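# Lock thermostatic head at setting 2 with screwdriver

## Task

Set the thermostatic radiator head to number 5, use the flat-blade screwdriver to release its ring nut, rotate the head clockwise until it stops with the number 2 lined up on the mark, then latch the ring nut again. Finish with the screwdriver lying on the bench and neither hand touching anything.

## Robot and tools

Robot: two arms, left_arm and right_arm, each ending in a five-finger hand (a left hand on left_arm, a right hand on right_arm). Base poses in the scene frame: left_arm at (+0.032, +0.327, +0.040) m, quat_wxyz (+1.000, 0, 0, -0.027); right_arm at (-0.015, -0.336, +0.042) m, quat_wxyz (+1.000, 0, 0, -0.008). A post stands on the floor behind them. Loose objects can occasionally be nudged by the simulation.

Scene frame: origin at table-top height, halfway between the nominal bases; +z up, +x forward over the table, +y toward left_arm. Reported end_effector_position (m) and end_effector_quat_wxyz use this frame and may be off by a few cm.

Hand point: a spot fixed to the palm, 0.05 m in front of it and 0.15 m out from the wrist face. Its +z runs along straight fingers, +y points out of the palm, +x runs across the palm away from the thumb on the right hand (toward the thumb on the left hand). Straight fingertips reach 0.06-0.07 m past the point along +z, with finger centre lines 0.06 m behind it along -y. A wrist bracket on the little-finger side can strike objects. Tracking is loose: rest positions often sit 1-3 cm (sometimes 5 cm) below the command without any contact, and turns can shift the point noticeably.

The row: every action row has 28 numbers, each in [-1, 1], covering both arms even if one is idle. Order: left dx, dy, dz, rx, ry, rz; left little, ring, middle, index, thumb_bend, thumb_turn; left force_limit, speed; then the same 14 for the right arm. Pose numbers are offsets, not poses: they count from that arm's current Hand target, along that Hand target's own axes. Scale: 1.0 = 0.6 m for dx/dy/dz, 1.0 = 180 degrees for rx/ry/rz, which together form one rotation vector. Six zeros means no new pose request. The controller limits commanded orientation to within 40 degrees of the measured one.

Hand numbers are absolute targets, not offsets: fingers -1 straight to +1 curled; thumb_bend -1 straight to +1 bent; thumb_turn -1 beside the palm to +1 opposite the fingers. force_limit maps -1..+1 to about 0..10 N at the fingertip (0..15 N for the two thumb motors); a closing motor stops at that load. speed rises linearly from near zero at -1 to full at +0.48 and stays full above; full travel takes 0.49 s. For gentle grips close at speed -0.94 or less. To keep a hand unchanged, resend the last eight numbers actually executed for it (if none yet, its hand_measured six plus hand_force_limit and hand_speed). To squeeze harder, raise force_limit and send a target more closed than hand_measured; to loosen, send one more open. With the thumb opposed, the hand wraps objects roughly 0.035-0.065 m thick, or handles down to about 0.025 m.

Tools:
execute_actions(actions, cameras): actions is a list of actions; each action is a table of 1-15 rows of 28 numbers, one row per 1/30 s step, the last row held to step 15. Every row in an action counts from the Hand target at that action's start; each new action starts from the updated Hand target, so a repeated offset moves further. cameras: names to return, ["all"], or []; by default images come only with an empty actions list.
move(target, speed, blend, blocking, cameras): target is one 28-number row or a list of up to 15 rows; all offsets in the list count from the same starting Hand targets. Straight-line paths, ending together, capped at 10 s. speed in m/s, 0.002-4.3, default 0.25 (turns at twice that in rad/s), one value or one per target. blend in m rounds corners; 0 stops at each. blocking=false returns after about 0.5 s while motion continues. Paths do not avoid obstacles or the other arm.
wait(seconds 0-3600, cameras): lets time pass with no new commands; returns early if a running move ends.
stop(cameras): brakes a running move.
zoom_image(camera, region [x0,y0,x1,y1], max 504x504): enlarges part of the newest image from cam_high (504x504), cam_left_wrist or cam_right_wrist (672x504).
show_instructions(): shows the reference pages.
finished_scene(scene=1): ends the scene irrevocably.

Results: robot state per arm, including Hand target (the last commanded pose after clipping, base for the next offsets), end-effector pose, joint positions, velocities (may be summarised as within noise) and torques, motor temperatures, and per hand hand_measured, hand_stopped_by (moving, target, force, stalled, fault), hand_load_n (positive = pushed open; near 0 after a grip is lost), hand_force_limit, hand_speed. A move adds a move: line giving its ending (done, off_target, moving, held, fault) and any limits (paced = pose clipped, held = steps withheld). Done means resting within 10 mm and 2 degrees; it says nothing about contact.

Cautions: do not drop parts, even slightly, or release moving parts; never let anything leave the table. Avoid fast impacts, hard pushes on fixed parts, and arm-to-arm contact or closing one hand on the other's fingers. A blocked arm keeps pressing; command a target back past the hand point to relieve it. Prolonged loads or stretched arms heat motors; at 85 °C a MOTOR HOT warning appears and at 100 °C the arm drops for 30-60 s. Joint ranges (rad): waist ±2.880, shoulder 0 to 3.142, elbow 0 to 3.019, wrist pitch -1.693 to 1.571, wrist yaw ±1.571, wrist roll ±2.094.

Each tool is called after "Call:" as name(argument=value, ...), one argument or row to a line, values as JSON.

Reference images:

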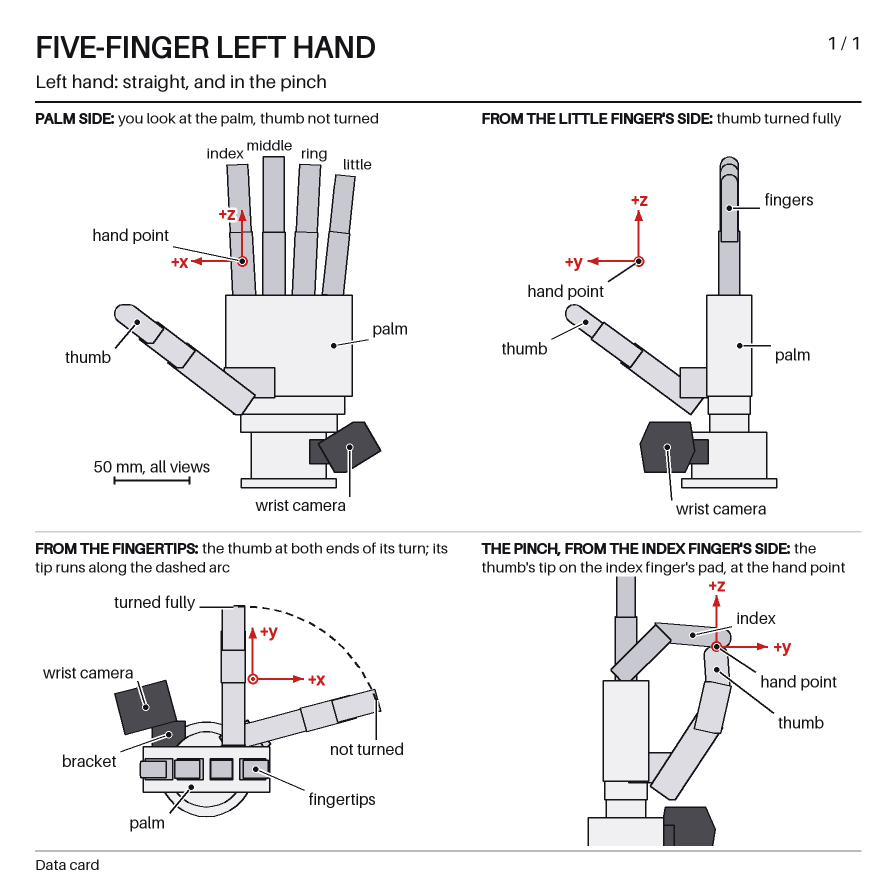

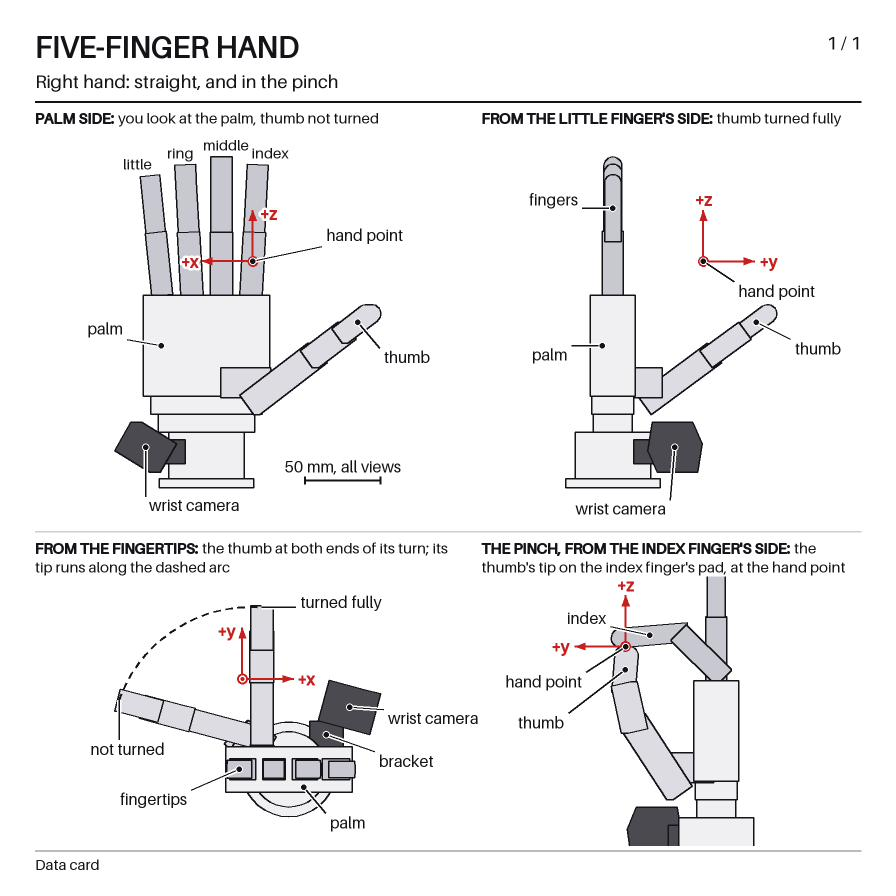

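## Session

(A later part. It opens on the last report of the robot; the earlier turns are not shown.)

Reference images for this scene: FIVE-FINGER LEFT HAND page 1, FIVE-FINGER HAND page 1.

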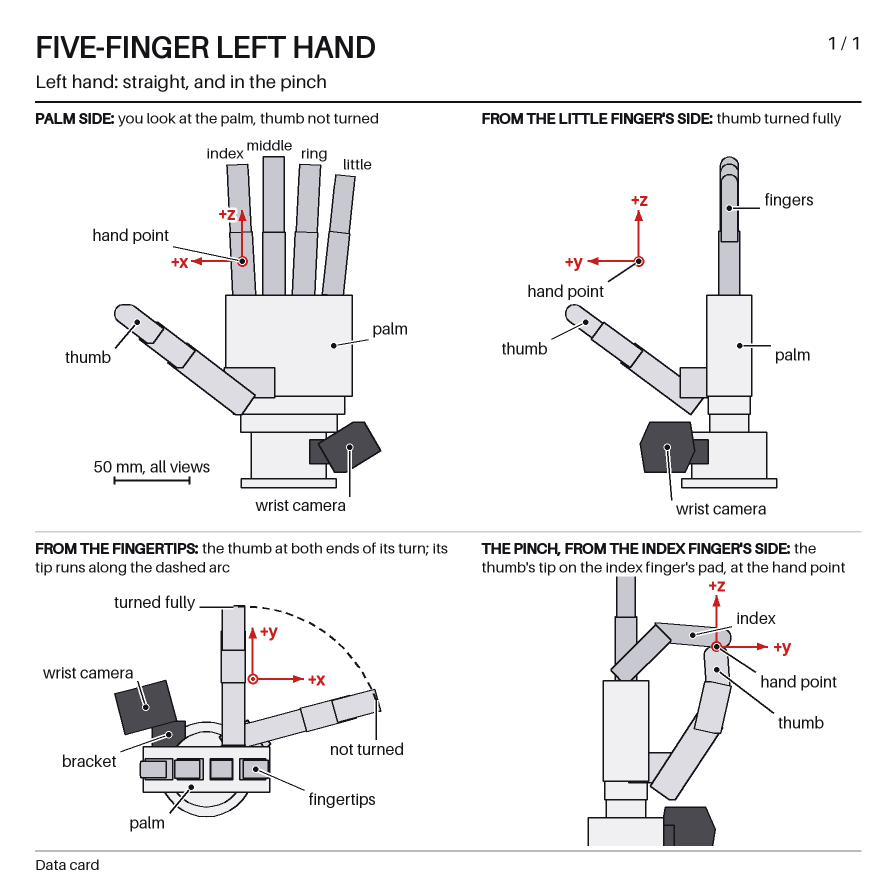

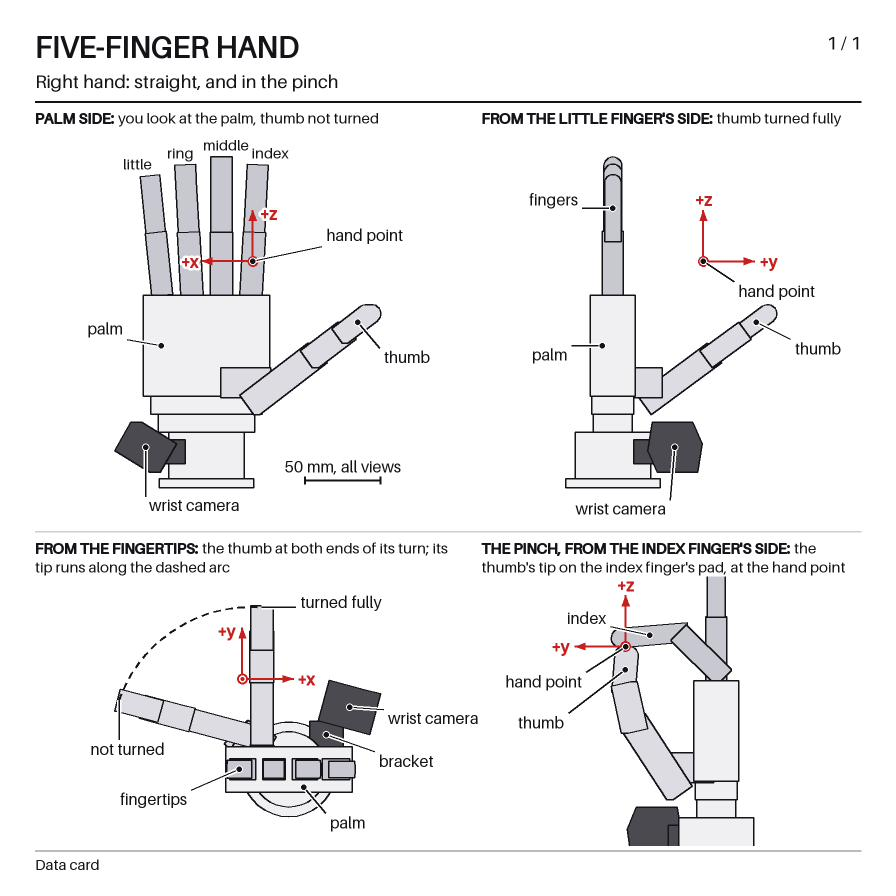

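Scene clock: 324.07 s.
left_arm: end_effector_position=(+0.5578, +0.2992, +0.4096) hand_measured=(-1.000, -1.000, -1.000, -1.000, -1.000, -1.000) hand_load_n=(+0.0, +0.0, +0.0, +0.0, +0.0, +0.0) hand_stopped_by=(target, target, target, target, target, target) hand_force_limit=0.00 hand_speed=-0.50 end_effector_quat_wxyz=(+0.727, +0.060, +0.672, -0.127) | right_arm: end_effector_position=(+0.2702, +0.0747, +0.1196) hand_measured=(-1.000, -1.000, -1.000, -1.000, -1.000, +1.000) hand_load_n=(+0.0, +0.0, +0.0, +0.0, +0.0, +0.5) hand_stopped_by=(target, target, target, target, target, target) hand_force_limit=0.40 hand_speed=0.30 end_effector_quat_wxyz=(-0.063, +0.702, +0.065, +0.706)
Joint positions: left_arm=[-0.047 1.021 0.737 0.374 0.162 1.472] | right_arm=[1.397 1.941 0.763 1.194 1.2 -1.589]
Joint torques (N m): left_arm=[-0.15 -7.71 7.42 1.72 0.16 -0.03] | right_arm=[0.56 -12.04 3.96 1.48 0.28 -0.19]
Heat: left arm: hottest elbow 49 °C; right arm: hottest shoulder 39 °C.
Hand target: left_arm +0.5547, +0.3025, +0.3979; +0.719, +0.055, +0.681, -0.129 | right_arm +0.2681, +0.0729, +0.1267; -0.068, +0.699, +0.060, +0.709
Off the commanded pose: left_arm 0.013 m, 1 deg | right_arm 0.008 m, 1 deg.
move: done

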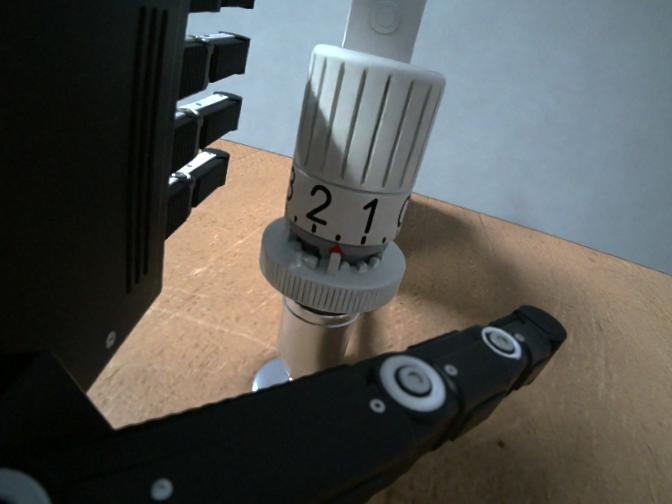

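Call:
move(
  target=[
    [0,0,0,0,0,0,-1,-1,-1,-1,-1,-1,0,-0.5,-0.0528,-0.006,-0.0033,0,0,0,-1,-1,-1,-1,-1,1,0.4,0.3],
    [0,0,0,0,0,0,-1,-1,-1,-1,-1,-1,0,-0.5,-0.0528,0.0373,-0.0015,0,0,0,-1,-1,-1,-1,-1,1,0.4,0.3],
  ],
  speed=0.1,
  cameras=["cam_right_wrist"],
)

Call:
zoom_image(
  camera="cam_right_wrist",
  region=[180, 100, 420, 280],
)

Scene clock: 326.00 s.
left_arm: end_effector_position=(+0.5578, +0.2992, +0.4096) hand_measured=(-1.000, -1.000, -1.000, -1.000, -1.000, -1.000) hand_load_n=(+0.0, -0.5, +0.0, +0.0, +0.0, +0.0) hand_stopped_by=(target, target, target, target, target, target) hand_force_limit=0.00 hand_speed=-0.50 end_effector_quat_wxyz=(+0.727, +0.060, +0.672, -0.127) | right_arm: end_effector_position=(+0.2690, +0.0541, +0.0892) hand_measured=(-1.000, -1.000, -1.000, -1.000, -1.000, +1.000) hand_load_n=(+0.0, +0.0, +0.0, +0.0, +0.0, +0.0) hand_stopped_by=(target, target, target, target, target, target) hand_force_limit=0.40 hand_speed=0.30 end_effector_quat_wxyz=(-0.065, +0.702, +0.066, +0.706)
Joint positions: left_arm=[-0.047 1.021 0.737 0.374 0.162 1.472] | right_arm=[1.391 2.013 0.712 1.319 1.189 -1.589]
Joint torques (N m): left_arm=[-0.15 -7.65 7.46 1.69 0.16 -0.04] | right_arm=[-0.03 -11.99 3.18 1.81 -0.06 -0.17]
Heat: left arm: hottest elbow 49 °C; right arm: hottest shoulder 39 °C.
Hand target: left_arm +0.5547, +0.3025, +0.3979; +0.719, +0.055, +0.681, -0.129 | right_arm +0.2716, +0.0512, +0.0948; -0.068, +0.699, +0.061, +0.709
Off the commanded pose: left_arm 0.013 m, 1 deg | right_arm 0.007 m, 1 deg.
move: done

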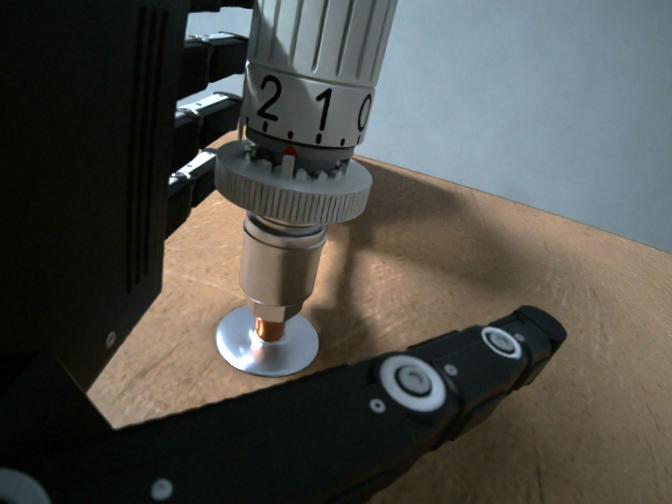

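Scaled by 2.100 from the camera's image (finer frame: 960x720).

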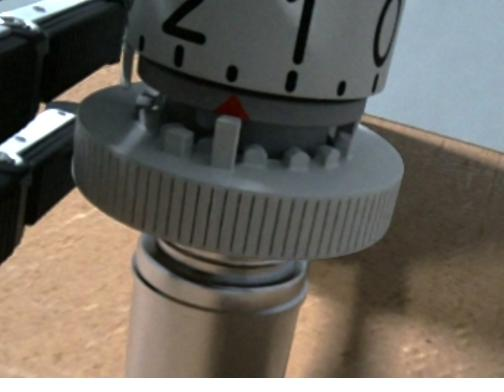

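Call:
move(
  target=[0,0,0,0,0,0,-1,-1,-1,-1,-1,-1,0,-0.5,-0.001,0.006,0.038,0,0,0,-1,-1,-1,-1,-1,1,0.4,0.3],
  speed=0.06,
  cameras=["cam_right_wrist"],
)

Call:
zoom_image(
  camera="cam_right_wrist",
  region=[170, 110, 410, 290],
)

Scene clock: 326.90 s.
left_arm: end_effector_position=(+0.5578, +0.2992, +0.4096) hand_measured=(-1.000, -1.000, -1.000, -1.000, -1.000, -1.000) hand_load_n=(+0.0, +0.0, +0.5, +0.0, +0.0, +0.0) hand_stopped_by=(target, target, target, target, target, target) hand_force_limit=0.00 hand_speed=-0.50 end_effector_quat_wxyz=(+0.727, +0.060, +0.672, -0.127) | right_arm: end_effector_position=(+0.2867, +0.0540, +0.0894) hand_measured=(-1.000, -1.000, -1.000, -1.000, -1.000, +1.000) hand_load_n=(+0.0, +0.0, +0.0, +0.0, +0.0, +0.5) hand_stopped_by=(target, target, target, target, target, target) hand_force_limit=0.40 hand_speed=0.30 end_effector_quat_wxyz=(-0.072, +0.701, +0.073, +0.706)
Joint positions: left_arm=[-0.047 1.021 0.737 0.374 0.162 1.472] | right_arm=[1.349 2.013 0.712 1.319 1.129 -1.589]
Joint torques (N m): left_arm=[-0.15 -7.82 7.39 1.7 0.16 -0.04] | right_arm=[-0.5 -11.4 4.37 0.9 0.25 -0.13]
Heat: left arm: hottest elbow 49 °C; right arm: hottest shoulder 39 °C.
Hand target: left_arm +0.5547, +0.3025, +0.3979; +0.719, +0.055, +0.681, -0.129 | right_arm +0.2948, +0.0517, +0.0945; -0.068, +0.699, +0.060, +0.709
Off the commanded pose: left_arm 0.013 m, 1 deg | right_arm 0.010 m, 1 deg.
move: done

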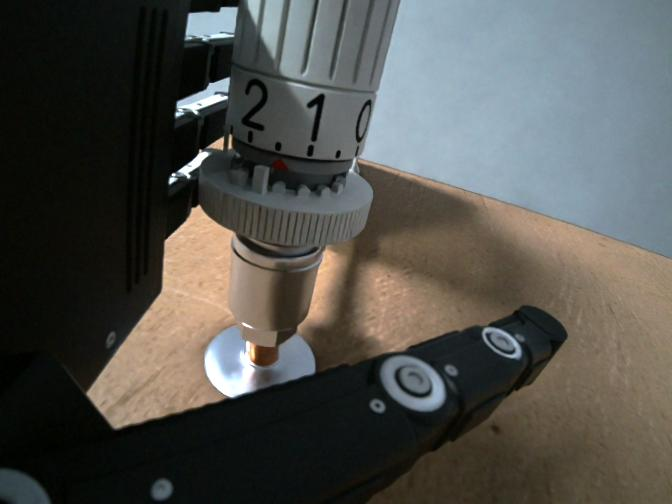

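Scaled by 2.100 from the camera's image (finer frame: 960x720).

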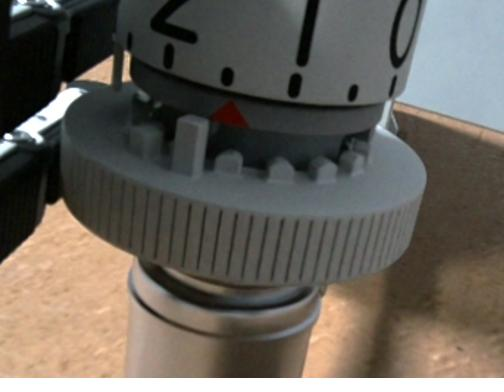

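Call:
move(
  target=[0,0,0,0,0,0,-1,-1,-1,-1,-1,-1,0,-0.5,0,0.008,0.02,0,0,0,-1,-1,-1,-1,-1,1,0.4,0.3],
  speed=0.06,
  cameras=["cam_right_wrist"],
)

Call:
zoom_image(
  camera="cam_right_wrist",
  region=[170, 110, 410, 290],
)

Scene clock: 327.73 s.
left_arm: end_effector_position=(+0.5578, +0.2992, +0.4096) hand_measured=(-1.000, -1.000, -1.000, -1.000, -1.000, -1.000) hand_load_n=(+0.0, +0.0, +0.0, +0.0, +0.0, +0.0) hand_stopped_by=(target, target, target, target, target, target) hand_force_limit=0.00 hand_speed=-0.50 end_effector_quat_wxyz=(+0.727, +0.060, +0.672, -0.127) | right_arm: end_effector_position=(+0.2951, +0.0558, +0.0896) hand_measured=(-1.000, -1.000, -1.000, -1.000, -1.000, +1.000) hand_load_n=(+0.0, +0.0, +0.0, +0.0, +0.0, +0.5) hand_stopped_by=(target, target, target, target, target, target) hand_force_limit=0.40 hand_speed=0.30 end_effector_quat_wxyz=(-0.078, +0.700, +0.079, +0.706)
Joint positions: left_arm=[-0.047 1.021 0.737 0.374 0.162 1.472] | right_arm=[1.329 2.013 0.712 1.319 1.09 -1.589]
Joint torques (N m): left_arm=[-0.03 -7.71 7.42 1.68 0.15 -0.03] | right_arm=[-2.2 -11.46 4.62 0.91 0.7 -0.11]
Heat: left arm: hottest elbow 49 °C; right arm: hottest shoulder 39 °C.
Hand target: left_arm +0.5547, +0.3025, +0.3979; +0.719, +0.055, +0.681, -0.129 | right_arm +0.3074, +0.0492, +0.0946; -0.068, +0.699, +0.061, +0.709
Off the commanded pose: left_arm 0.013 m, 1 deg | right_arm 0.015 m, 2 deg.
move: off_target (right_arm)

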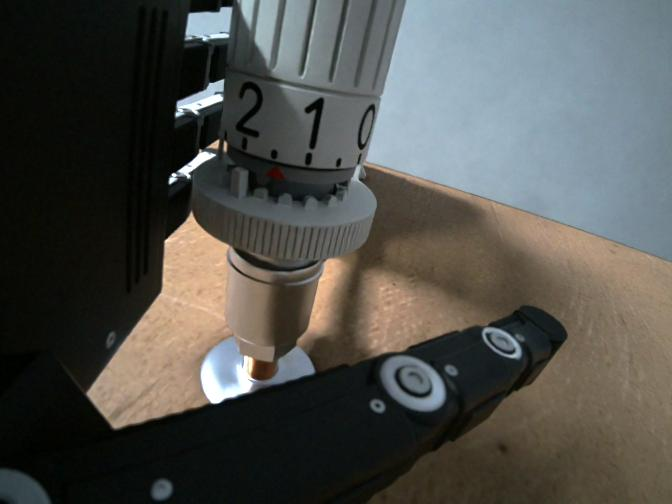

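Scaled by 2.100 from the camera's image (finer frame: 960x720).

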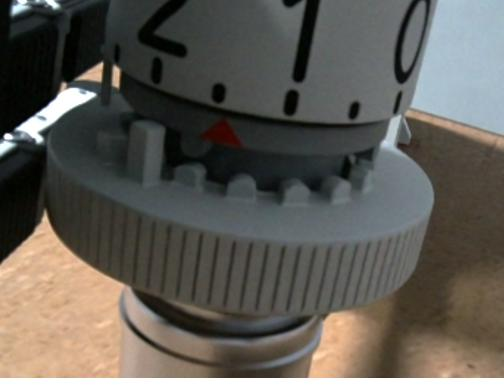

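Call:
move(
  target=[0,0,0,0,0,0,-1,-1,-1,-1,-1,-1,0,-0.5,0,0.0,0.017,0,0,0,-1,-1,-1,-1,-1,1,0.4,0.3],
  speed=0.06,
  cameras=["cam_right_wrist"],
)

Call:
zoom_image(
  camera="cam_right_wrist",
  region=[170, 110, 410, 290],
)

Scene clock: 328.53 s.
left_arm: end_effector_position=(+0.5578, +0.2992, +0.4096) hand_measured=(-1.000, -1.000, -1.000, -1.000, -1.000, -1.000) hand_load_n=(+0.0, +0.0, +0.0, +0.0, +0.0, +0.0) hand_stopped_by=(target, target, target, target, target, target) hand_force_limit=0.00 hand_speed=-0.50 end_effector_quat_wxyz=(+0.727, +0.060, +0.672, -0.127) | right_arm: end_effector_position=(+0.3040, +0.0578, +0.0902) hand_measured=(-1.000, -1.000, -1.000, -1.000, -1.000, +1.000) hand_load_n=(+0.0, +0.0, +0.0, +0.0, +0.0, +0.5) hand_stopped_by=(target, target, target, target, target, target) hand_force_limit=0.40 hand_speed=0.30 end_effector_quat_wxyz=(-0.080, +0.700, +0.081, +0.705)
Joint positions: left_arm=[-0.047 1.021 0.737 0.374 0.162 1.472] | right_arm=[1.31 2.013 0.721 1.307 1.066 -1.587]
Joint torques (N m): left_arm=[-0.09 -7.94 7.38 1.69 0.15 -0.03] | right_arm=[-2.32 -11.52 5.04 1.01 0.79 -0.11]
Heat: left arm: hottest elbow 49 °C; right arm: hottest shoulder 39 °C.
Hand target: left_arm +0.5547, +0.3025, +0.3979; +0.719, +0.055, +0.681, -0.129 | right_arm +0.3174, +0.0511, +0.0948; -0.068, +0.699, +0.061, +0.709
Off the commanded pose: left_arm 0.013 m, 1 deg | right_arm 0.016 m, 3 deg.
move: off_target (right_arm)

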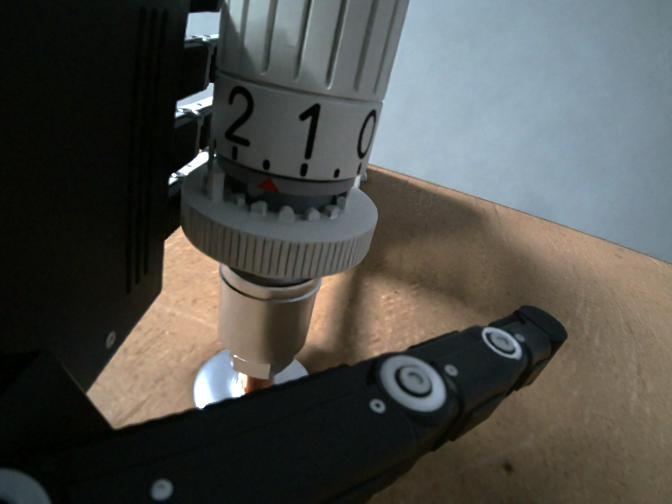

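Scaled by 2.100 from the camera's image (finer frame: 960x720).

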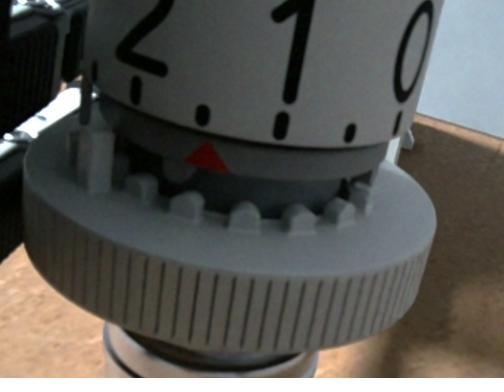

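Call:
move(
  target=[0,0,0,0,0,0,-1,-1,-1,-1,-1,-1,0,-0.5,0,0.0,0.009,0,0,0,-1,-1,-1,-1,-1,1,0.4,0.3],
  speed=0.06,
  cameras=["cam_right_wrist"],
)

Call:
zoom_image(
  camera="cam_right_wrist",
  region=[170, 110, 410, 290],
)

Scene clock: 329.30 s.
left_arm: end_effector_position=(+0.5578, +0.2992, +0.4096) hand_measured=(-1.000, -1.000, -1.000, -1.000, -1.000, -1.000) hand_load_n=(+0.0, +0.5, +0.0, +0.0, +0.0, +0.0) hand_stopped_by=(target, target, target, target, target, target) hand_force_limit=0.00 hand_speed=-0.50 end_effector_quat_wxyz=(+0.727, +0.060, +0.672, -0.127) | right_arm: end_effector_position=(+0.3095, +0.0588, +0.0907) hand_measured=(-1.000, -1.000, -1.000, -1.000, -1.000, +1.000) hand_load_n=(-0.5, +0.0, +0.0, +0.0, +0.0, +0.5) hand_stopped_by=(target, target, target, target, target, target) hand_force_limit=0.40 hand_speed=0.30 end_effector_quat_wxyz=(-0.080, +0.700, +0.080, +0.705)
Joint positions: left_arm=[-0.047 1.021 0.737 0.374 0.162 1.472] | right_arm=[1.298 2.013 0.728 1.299 1.055 -1.585]
Joint torques (N m): left_arm=[-0.21 -7.77 7.41 1.66 0.15 -0.04] | right_arm=[-1.26 -11.58 5.08 1.16 0.8 -0.11]
Heat: left arm: hottest elbow 49 °C; right arm: hottest shoulder 39 °C.
Hand target: left_arm +0.5547, +0.3025, +0.3979; +0.719, +0.055, +0.681, -0.129 | right_arm +0.3228, +0.0519, +0.0948; -0.068, +0.699, +0.060, +0.709
Off the commanded pose: left_arm 0.013 m, 1 deg | right_arm 0.015 m, 3 deg.
move: off_target (right_arm)

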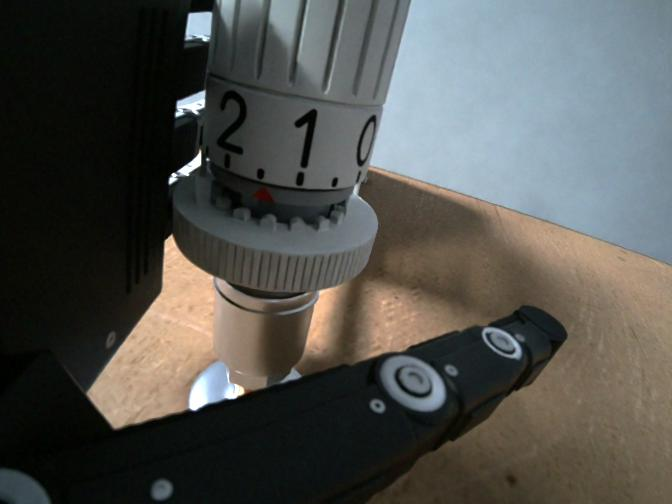

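Scaled by 2.100 from the camera's image (finer frame: 960x720).

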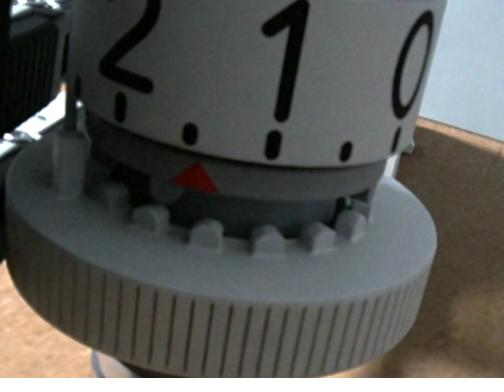

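Call:
move(
  target=[
    [0,0,0,0,0,0,-1,-1,-1,-1,-1,-1,0,-0.5,0,-0.045,0,0,0,0,-1,-1,-1,-1,-1,1,0.4,0.3],
    [0,0,0,0,0,0,-1,-1,-1,-1,-1,-1,0,-0.5,0.046,-0.05,0,0.05,0,0,-1,-1,-1,-1,-1,1,0.4,0.3],
    [0,0,0,0,0,0,-1,-1,-1,-1,-1,-1,0,-0.5,0.046,-0.076,0.0202,0.164,0,0,-1,-1,-1,-1,-1,1,0.4,0.3],
    [0,0,0,0,0,0,-1,-1,-1,-1,-1,-1,0,-0.5,0.046,-0.0463,0.0478,0.164,0,0,-1,-1,-1,-1,-1,1,0.4,0.3],
    [0,0,0,0,0,0,-1,-1,-1,-1,-1,-1,0,-0.5,0.046,-0.0463,0.0478,0.164,0,0,-1,0.8,0.8,0.8,0.8,1,0.4,-0.8],
  ],
  speed=0.1,
  blend=[0,0.005,0.005,0,0],
  cameras=["cam_right_wrist"],
)

Scene clock: 336.53 s.
left_arm: end_effector_position=(+0.5578, +0.2992, +0.4096) hand_measured=(-1.000, -1.000, -1.000, -1.000, -1.000, -1.000) hand_load_n=(+0.0, +0.0, +0.0, +0.0, +0.0, +0.0) hand_stopped_by=(target, target, target, target, target, target) hand_force_limit=0.00 hand_speed=-0.50 end_effector_quat_wxyz=(+0.727, +0.060, +0.672, -0.127) | right_arm: end_effector_position=(+0.3423, +0.0861, +0.1150) hand_measured=(-1.000, +0.382, +0.346, +0.346, -0.342, +1.000) hand_load_n=(+0.0, +11.5, +5.5, +5.5, +13.5, +5.0) hand_stopped_by=(target, force, force, force, force, target) hand_force_limit=0.40 hand_speed=-0.80 end_effector_quat_wxyz=(-0.237, +0.662, +0.252, +0.665)
Joint positions: left_arm=[-0.047 1.021 0.737 0.374 0.162 1.472] | right_arm=[1.125 1.879 0.591 1.283 0.402 -1.59]
Joint torques (N m): left_arm=[-0.03 -7.71 7.43 1.73 0.15 -0.04] | right_arm=[0.67 -10.58 3.97 1.69 0.18 0.07]
Heat: left arm: hottest elbow 49 °C; right arm: hottest shoulder 39 °C.
Hand target: left_arm +0.5547, +0.3025, +0.3979; +0.719, +0.055, +0.681, -0.129 | right_arm +0.3456, +0.0842, +0.1231; -0.244, +0.659, +0.239, +0.670
Off the commanded pose: left_arm 0.013 m, 1 deg | right_arm 0.009 m, 2 deg.
move: done; target 5's new numbers were sent with right_arm's hand 0.011 m and 2 deg from that target

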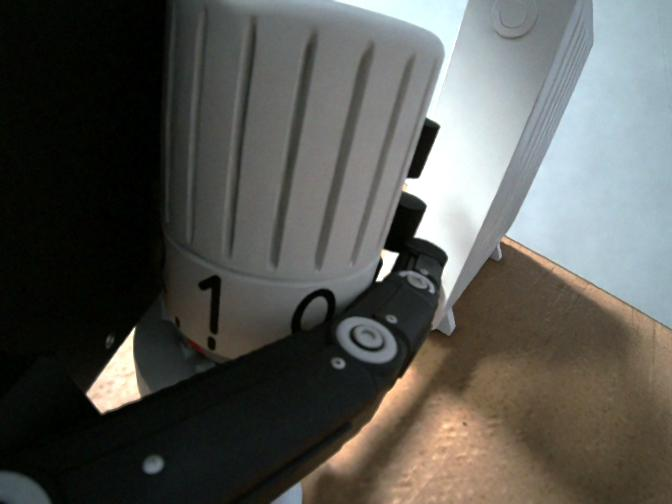

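Call:
move(
  target=[
    [0,0,0,0,0,0,-1,-1,-1,-1,-1,-1,0,-0.5,0,-0.0153,0.0078,0.1,0,0,-1,0.8,0.8,0.8,0.8,1,0.4,-0.8],
    [0,0,0,0,0,0,-1,-1,-1,-1,-1,-1,0,-0.5,0,-0.0306,0.0102,0.19,0,0,-1,0.8,0.8,0.8,0.8,1,0.4,-0.8],
  ],
  speed=0.1,
  blend=0.02,
  cameras=["cam_right_wrist"],
)

Scene clock: 340.27 s.
left_arm: end_effector_position=(+0.5578, +0.2992, +0.4096) hand_measured=(-1.000, -1.000, -1.000, -1.000, -1.000, -1.000) hand_load_n=(+0.0, +0.0, +0.0, +0.0, +0.0, +0.0) hand_stopped_by=(target, target, target, target, target, target) hand_force_limit=0.00 hand_speed=-0.50 end_effector_quat_wxyz=(+0.727, +0.060, +0.672, -0.127) | right_arm: end_effector_position=(+0.3357, +0.1038, +0.1157) hand_measured=(-1.000, +0.382, +0.346, +0.346, -0.342, +1.000) hand_load_n=(+0.0, +9.5, +5.0, +5.5, +14.0, +5.5) hand_stopped_by=(target, force, force, force, force, target) hand_force_limit=0.40 hand_speed=-0.80 end_effector_quat_wxyz=(-0.414, +0.558, +0.440, +0.569)
Joint positions: left_arm=[-0.047 1.021 0.737 0.374 0.162 1.472] | right_arm=[0.861 1.854 0.531 1.313 -0.451 -1.615]
Joint torques (N m): left_arm=[-0.09 -7.65 7.42 1.69 0.17 -0.03] | right_arm=[-0.44 -9.88 3.66 1.89 -0.4 0.37]
Heat: left arm: hottest elbow 49 °C; right arm: hottest shoulder 39 °C.
Hand target: left_arm +0.5547, +0.3025, +0.3979; +0.719, +0.055, +0.681, -0.129 | right_arm +0.3386, +0.1022, +0.1233; -0.427, +0.558, +0.426, +0.570
Off the commanded pose: left_arm 0.013 m, 1 deg | right_arm 0.008 m, 2 deg.
move: done

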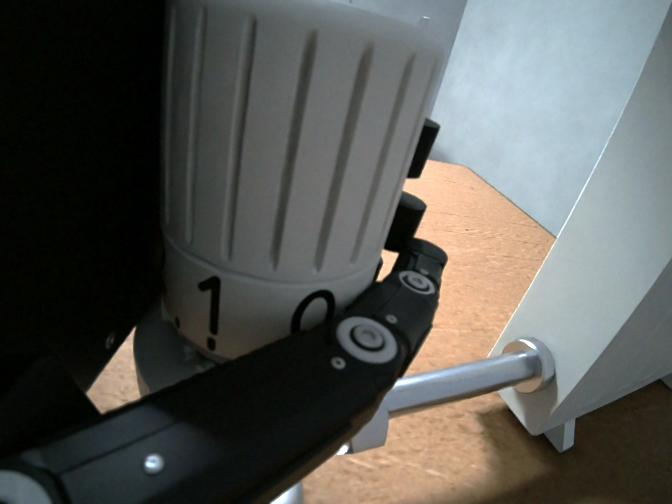

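Call:
move(
  target=[
    [0,0,0,0,0,0,-1,-1,-1,-1,-1,-1,0,-0.5,0,-0.012,0,0,0,0,-1,-1,-1,-1,-1,1,0.4,0.3],
    [0,0,0,0,0,0,-1,-1,-1,-1,-1,-1,0,-0.5,0,-0.042,0,0,0,0,-1,-1,-1,-1,-1,1,0.4,0.3],
    [0,0,0,0,0,0,-1,-1,-1,-1,-1,-1,0,-0.5,0.0,-0.055,-0.11,-0.1,0,0,-1,-1,-1,-1,-1,1,0.4,0.3],
  ],
  speed=0.1,
  blend=[0,0,0],
  cameras=["cam_right_wrist"],
)

Call:
zoom_image(
  camera="cam_right_wrist",
  region=[240, 170, 480, 350],
)

Scene clock: 343.93 s.
left_arm: end_effector_position=(+0.5578, +0.2992, +0.4096) hand_measured=(-1.000, -1.000, -1.000, -1.000, -1.000, -1.000) hand_load_n=(+0.0, +0.0, +0.0, +0.0, +0.0, +0.0) hand_stopped_by=(target, target, target, target, target, target) hand_force_limit=0.00 hand_speed=-0.50 end_effector_quat_wxyz=(+0.727, +0.060, +0.672, -0.127) | right_arm: end_effector_position=(+0.2922, +0.0476, +0.1135) hand_measured=(-1.000, -1.000, -1.000, -1.000, -1.000, +1.000) hand_load_n=(+0.0, +0.0, +0.5, +0.0, +0.0, +0.0) hand_stopped_by=(target, target, target, target, target, target) hand_force_limit=0.40 hand_speed=0.30 end_effector_quat_wxyz=(-0.327, +0.625, +0.336, +0.624)
Joint positions: left_arm=[-0.047 1.021 0.737 0.374 0.162 1.472] | right_arm=[1.062 1.806 0.357 1.443 0.07 -1.581]
Joint torques (N m): left_arm=[-0.09 -7.71 7.41 1.73 0.16 -0.04] | right_arm=[0.97 -8.41 2.04 2.25 0.24 -0.01]
Heat: left arm: hottest elbow 49 °C; right arm: hottest shoulder 39 °C.
Hand target: left_arm +0.5547, +0.3025, +0.3979; +0.719, +0.055, +0.681, -0.129 | right_arm +0.2887, +0.0477, +0.1220; -0.335, +0.618, +0.331, +0.630
Off the commanded pose: left_arm 0.013 m, 1 deg | right_arm 0.009 m, 1 deg.
move: done

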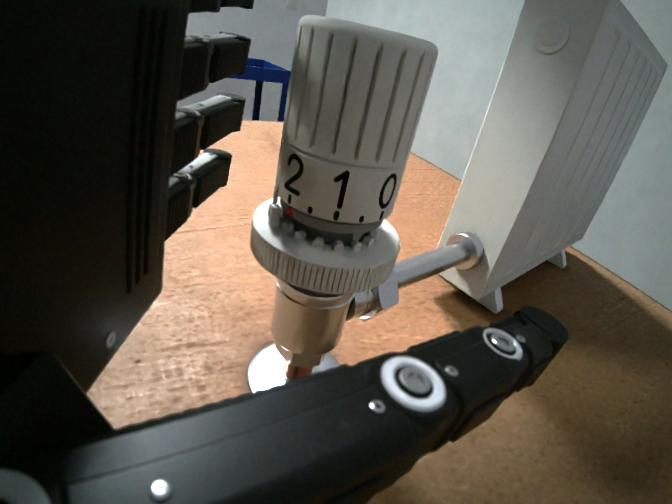

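Scaled by 2.100 from the camera's image (finer frame: 960x720).

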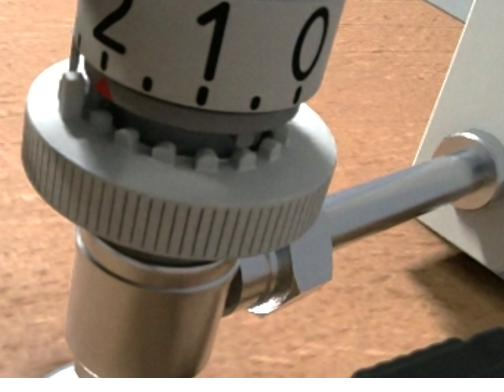

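Call:
move(
  target=[0,0,0,0,0,0,-1,-1,-1,-1,-1,-1,0,-0.5,0.01,-0.0563,0.0163,-0.276,0,0,-1,-1,-1,-1,-1,1,0.4,0.3],
  speed=0.12,
  cameras=["cam_right_wrist"],
)

Call:
zoom_image(
  camera="cam_right_wrist",
  region=[220, 180, 400, 315],
)

Scene clock: 348.23 s.
left_arm: end_effector_position=(+0.5578, +0.2992, +0.4096) hand_measured=(-1.000, -1.000, -1.000, -1.000, -1.000, -1.000) hand_load_n=(+0.0, +0.0, +0.0, +0.0, +0.0, +0.0) hand_stopped_by=(target, target, target, target, target, target) hand_force_limit=0.00 hand_speed=-0.50 end_effector_quat_wxyz=(+0.727, +0.060, +0.672, -0.127) | right_arm: end_effector_position=(+0.2669, +0.0619, +0.1268) hand_measured=(-1.000, -1.000, -1.000, -1.000, -1.000, +1.000) hand_load_n=(+0.0, +0.0, +0.0, +0.0, +0.0, +0.5) hand_stopped_by=(target, target, target, target, target, target) hand_force_limit=0.40 hand_speed=0.30 end_effector_quat_wxyz=(-0.042, +0.703, +0.036, +0.709)
Joint positions: left_arm=[-0.047 1.021 0.737 0.374 0.162 1.472] | right_arm=[1.4 1.925 0.765 1.195 1.275 -1.596]
Joint torques (N m): left_arm=[-0.03 -7.71 7.42 1.72 0.16 -0.04] | right_arm=[1.08 -9.93 7.3 0.59 0.18 -0.13]
Heat: left arm: hottest elbow 49 °C; right arm: hottest shoulder 39 °C.
Hand target: left_arm +0.5547, +0.3025, +0.3979; +0.719, +0.055, +0.681, -0.129 | right_arm +0.2661, +0.0745, +0.1280; -0.044, +0.701, +0.036, +0.711
Off the commanded pose: left_arm 0.013 m, 1 deg | right_arm 0.013 m, 0 deg.
move: off_target (right_arm)

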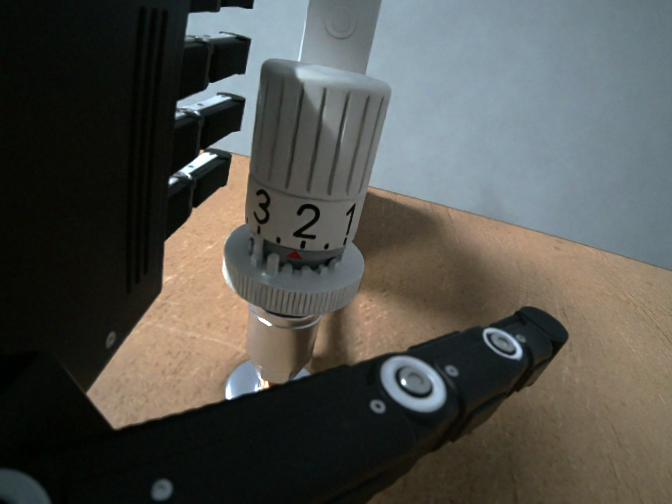

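Scaled by 2.800 from the camera's image (finer frame: 960x720).

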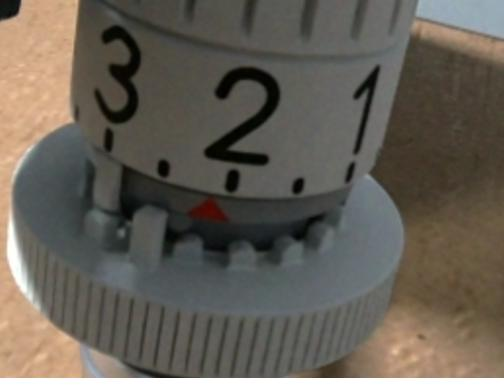

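Call:
move(
  target=[
    [0,0,0,0,0,0,-1,-1,-1,-1,-1,-1,0,-0.5,0.05,0,-0.15,0,0,0,-1,-1,-1,-1,-1,1,0.4,0.3],
    [0,0,0,0,0,0,-1,-1,-1,-1,-1,-1,0,-0.5,0.19,0.142,-0.1247,-0.4164,-0.3678,0.4064,1,1,1,-1,-1,1,0.0,0.3],
    [0,0,0,0,0,0,-1,-1,-1,-1,-1,-1,0,-0.5,0.146,0.0247,-0.0457,-0.4164,-0.3678,0.4064,1,1,1,-1,-1,1,0.0,0.3],
  ],
  speed=0.2,
  blend=[0.01,0.01,0],
  cameras=["cam_right_wrist","cam_high"],
)

Scene clock: 359.57 s.
left_arm: end_effector_position=(+0.5578, +0.2992, +0.4096) hand_measured=(-1.000, -1.000, -1.000, -1.000, -1.000, -1.000) hand_load_n=(+0.0, +0.0, +0.0, +0.0, +0.0, +0.0) hand_stopped_by=(target, target, target, target, target, target) hand_force_limit=0.00 hand_speed=-0.50 end_effector_quat_wxyz=(+0.727, +0.060, +0.672, -0.127) | right_arm: end_effector_position=(+0.1978, -0.0136, +0.2410) hand_measured=(+1.000, +1.000, +1.000, -1.000, -1.000, +1.000) hand_load_n=(+0.0, +0.0, +0.0, -0.5, +0.0, +0.0) hand_stopped_by=(target, target, target, target, target, target) hand_force_limit=0.00 hand_speed=0.30 end_effector_quat_wxyz=(+0.471, -0.506, +0.491, -0.530)
Joint positions: left_arm=[-0.047 1.021 0.737 0.374 0.162 1.472] | right_arm=[1.53 1.285 0.452 1.253 1.557 -0.492]
Joint torques (N m): left_arm=[-0.09 -7.77 7.41 1.7 0.16 -0.04] | right_arm=[-0.26 -5.07 6.01 0.35 -0.13 0.02]
Heat: left arm: hottest elbow 50 °C; right arm: hottest shoulder 39 °C.
Hand target: left_arm +0.5547, +0.3025, +0.3979; +0.719, +0.055, +0.681, -0.129 | right_arm +0.1999, -0.0199, +0.2401; +0.282, -0.645, +0.635, -0.318 (not the last commanded pose)
Off the commanded pose: left_arm 0.013 m, 1 deg | right_arm 0.085 m, 90 deg; orientation clipped.
joint sent to its limit (right arm) — joint 5 (wrist yaw), upper limit.
move: off_target (right_arm; path cut at 10 s); path passed 2 of 3 targets; blend cut to 0 m at target 2; target 2's new numbers were sent with right_arm's hand 0.006 m and 90 deg from that target; limits=paced
Images, in order (width x height): cam_high 504x504, cam_right_wrist 672x504.

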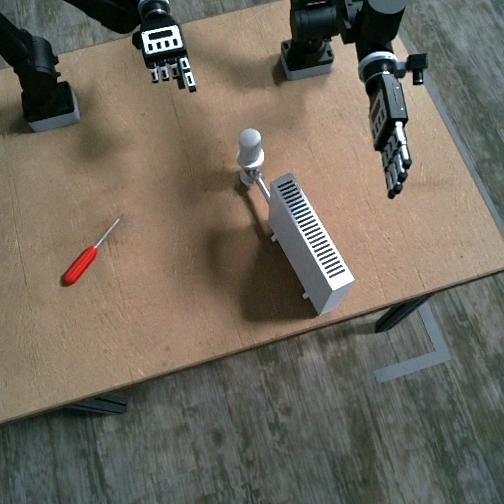

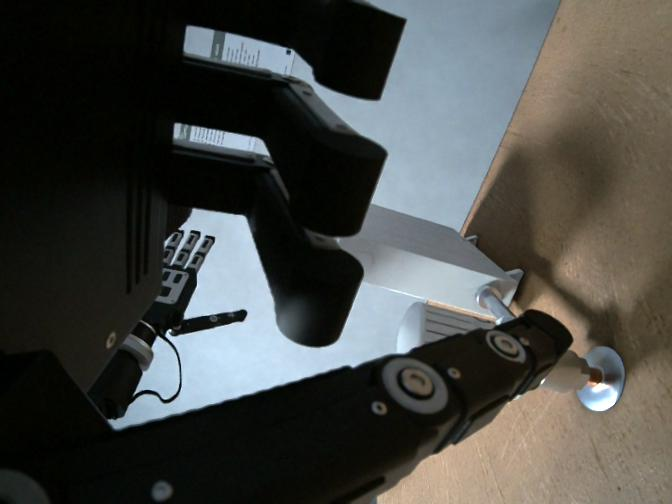

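Call:
move(
  target=[0,0,0,0,0,0,-1,-1,-1,-1,-1,-1,0,-0.5,0.0668,-0.0532,0.0432,-0.2795,-0.0168,0.0046,1,1,1,-1,-1,1,0.0,0.3],
  speed=0.15,
  cameras=["cam_right_wrist","cam_high"],
)

Scene clock: 367.13 s.
left_arm: end_effector_position=(+0.5578, +0.2992, +0.4096) hand_measured=(-1.000, -1.000, -1.000, -1.000, -1.000, -1.000) hand_load_n=(+0.0, +0.0, +0.0, +0.0, +0.0, +0.0) hand_stopped_by=(target, target, target, target, target, target) hand_force_limit=0.00 hand_speed=-0.50 end_effector_quat_wxyz=(+0.727, +0.060, +0.672, -0.127) | right_arm: end_effector_position=(+0.2359, -0.0670, +0.2352) hand_measured=(+1.000, +1.000, +1.000, -1.000, -1.000, +1.000) hand_load_n=(+0.0, +0.0, +0.0, -0.5, +0.0, +0.5) hand_stopped_by=(target, target, target, target, target, target) hand_force_limit=0.00 hand_speed=0.30 end_effector_quat_wxyz=(-0.366, +0.529, -0.468, +0.606)
Joint positions: left_arm=[-0.047 1.021 0.737 0.374 0.162 1.472] | right_arm=[1.392 1.187 0.446 0.882 1.557 -0.445]
Joint torques (N m): left_arm=[-0.09 -7.71 7.43 1.7 0.15 -0.04] | right_arm=[0.09 -4.13 10.14 0.57 0.11 0.08]
Heat: left arm: hottest elbow 50 °C; right arm: hottest shoulder 38 °C.
Hand target: left_arm +0.5547, +0.3025, +0.3979; +0.719, +0.055, +0.681, -0.129 | right_arm +0.2399, -0.0599, +0.2503; -0.220, +0.657, -0.623, +0.363
Off the commanded pose: left_arm 0.013 m, 1 deg | right_arm 0.017 m, 90 deg; orientation clipped.
joint sent to its limit (right arm) — joint 5 (wrist yaw), upper limit. The joint targets are off in orientation, not in position.
move: off_target (right_arm); limits=paced
Images, in order (width x height): cam_high 504x504, cam_right_wrist 672x504.

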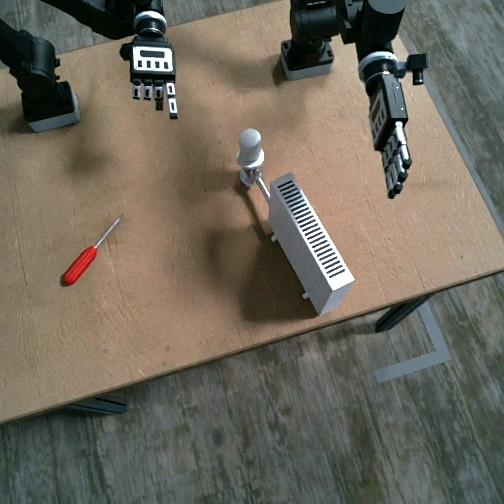

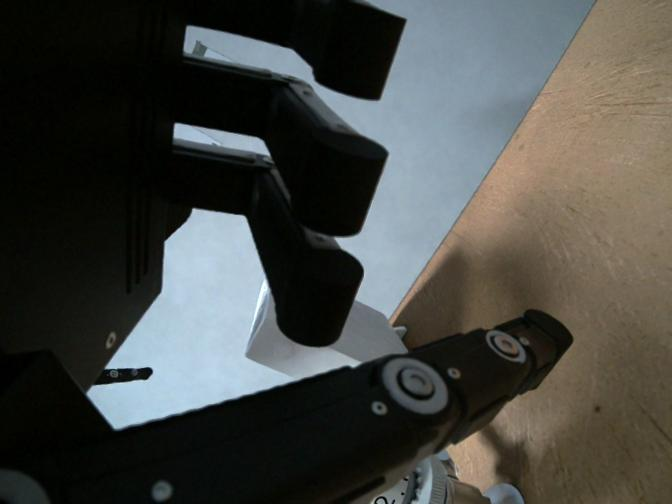

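Call:
move(
  target=[0,0,0,0,0,0,-1,-1,-1,-1,-1,-1,0,-0.5,0.034,0.026,-0.0195,0.2394,-0.3018,-0.046,1,1,1,-1,-1,1,0.0,0.3],
  speed=0.2,
  cameras=["cam_high"],
)

Scene clock: 370.93 s.
left_arm: end_effector_position=(+0.5578, +0.2992, +0.4096) hand_measured=(-1.000, -1.000, -1.000, -1.000, -1.000, -1.000) hand_load_n=(+0.0, +0.0, +0.0, +0.0, +0.0, +0.0) hand_stopped_by=(target, target, target, target, target, target) hand_force_limit=0.00 hand_speed=-0.50 end_effector_quat_wxyz=(+0.727, +0.060, +0.672, -0.127) | right_arm: end_effector_position=(+0.2190, -0.0792, +0.2544) hand_measured=(+1.000, +1.000, +1.000, -1.000, -1.000, +1.000) hand_load_n=(+0.0, +0.0, +0.0, +0.0, +0.0, +0.0) hand_stopped_by=(target, target, target, target, target, target) hand_force_limit=0.00 hand_speed=0.30 end_effector_quat_wxyz=(+0.665, -0.666, +0.235, -0.242)
Joint positions: left_arm=[-0.047 1.021 0.737 0.374 0.162 1.472] | right_arm=[0.595 0.47 0.232 0.24 -0.303 -0.009]
Joint torques (N m): left_arm=[-0.03 -7.71 7.41 1.69 0.16 -0.05] | right_arm=[-0.03 2.43 9.88 2.13 -0.02 0.02]
Heat: left arm: hottest elbow 50 °C; right arm: hottest shoulder 38 °C.
Hand target: left_arm +0.5547, +0.3025, +0.3979; +0.719, +0.055, +0.681, -0.129 | right_arm +0.2200, -0.0799, +0.2503; +0.666, -0.665, +0.240, -0.240
Off the commanded pose: left_arm 0.013 m, 1 deg | right_arm 0.004 m, 1 deg.
move: done

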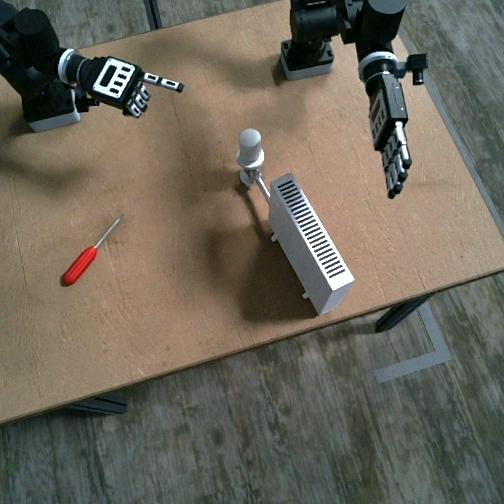

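Call:
move(
  target=[
    [0,0,0,0,0,0,-1,-1,-1,-1,-1,-1,0,-0.5,-0.0533,-0.0333,0.0642,-0.4653,0.2187,0.2182,1,1,1,-1,-1,1,0.0,0.3],
    [0,0,0,0,0,0,-1,-1,-1,-1,-1,-1,0,-0.5,-0.1198,0.0588,0.1947,-0.4653,0.2187,0.2182,1,1,1,-1,-1,1,0.0,0.3],
  ],
  speed=0.2,
  blend=0.01,
  cameras=["cam_right_wrist","cam_high"],
)

Scene clock: 380.77 s.
left_arm: end_effector_position=(+0.5578, +0.2992, +0.4096) hand_measured=(-1.000, -1.000, -1.000, -1.000, -1.000, -1.000) hand_load_n=(+0.0, +0.0, +0.0, +0.0, +0.0, +0.0) hand_stopped_by=(target, target, target, target, target, target) hand_force_limit=0.00 hand_speed=-0.50 end_effector_quat_wxyz=(+0.727, +0.060, +0.672, -0.127) | right_arm: end_effector_position=(+0.2267, +0.0385, +0.2004) hand_measured=(+1.000, +1.000, +1.000, -1.000, -1.000, +1.000) hand_load_n=(+0.0, +0.0, +0.0, +0.0, +0.0, +0.0) hand_stopped_by=(target, target, target, target, target, target) hand_force_limit=0.00 hand_speed=0.30 end_effector_quat_wxyz=(+0.026, +0.709, -0.705, +0.002)
Joint positions: left_arm=[-0.047 1.021 0.737 0.374 0.162 1.472] | right_arm=[0.866 1.595 1.378 -1.406 0 0.845]
Joint torques (N m): left_arm=[-0.15 -7.77 7.39 1.7 0.15 -0.03] | right_arm=[1.2 -9.88 13.04 -0.02 0.05 0.04]
Heat: left arm: hottest elbow 50 °C; right arm: hottest shoulder 38 °C.
Hand target: left_arm +0.5547, +0.3025, +0.3979; +0.719, +0.055, +0.681, -0.129 | right_arm +0.2392, +0.0560, +0.2151; +0.001, +0.707, -0.707, +0.000
Off the commanded pose: left_arm 0.013 m, 1 deg | right_arm 0.026 m, 3 deg.
move: off_target (right_arm)
Images, in order (width x height): cam_high 504x504, cam_right_wrist 672x504.

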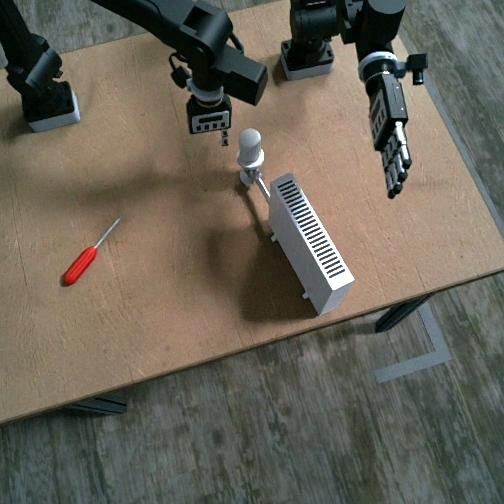

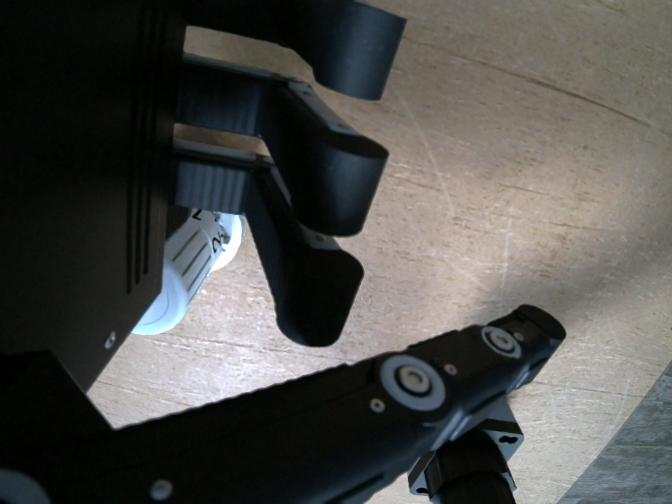

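Call:
zoom_image(
  camera="cam_high",
  region=[180, 80, 280, 180],
)

Call:
zoom_image(
  camera="cam_right_wrist",
  region=[120, 120, 300, 360],
)

Scaled by 5.040 from the camera's image (finer frame: 720x720).

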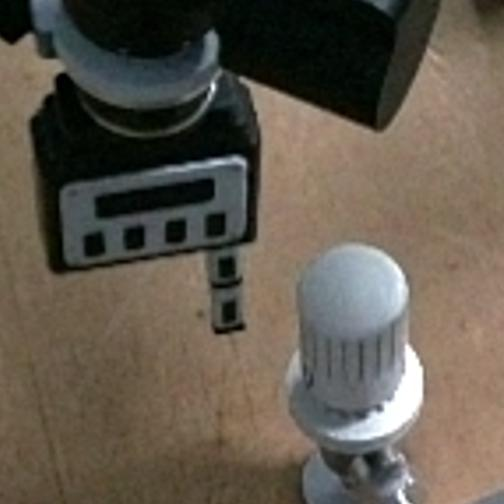

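Scaled by 2.100 from the camera's image (finer frame: 960x720).

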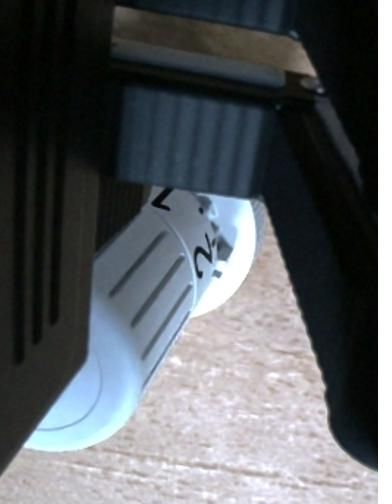

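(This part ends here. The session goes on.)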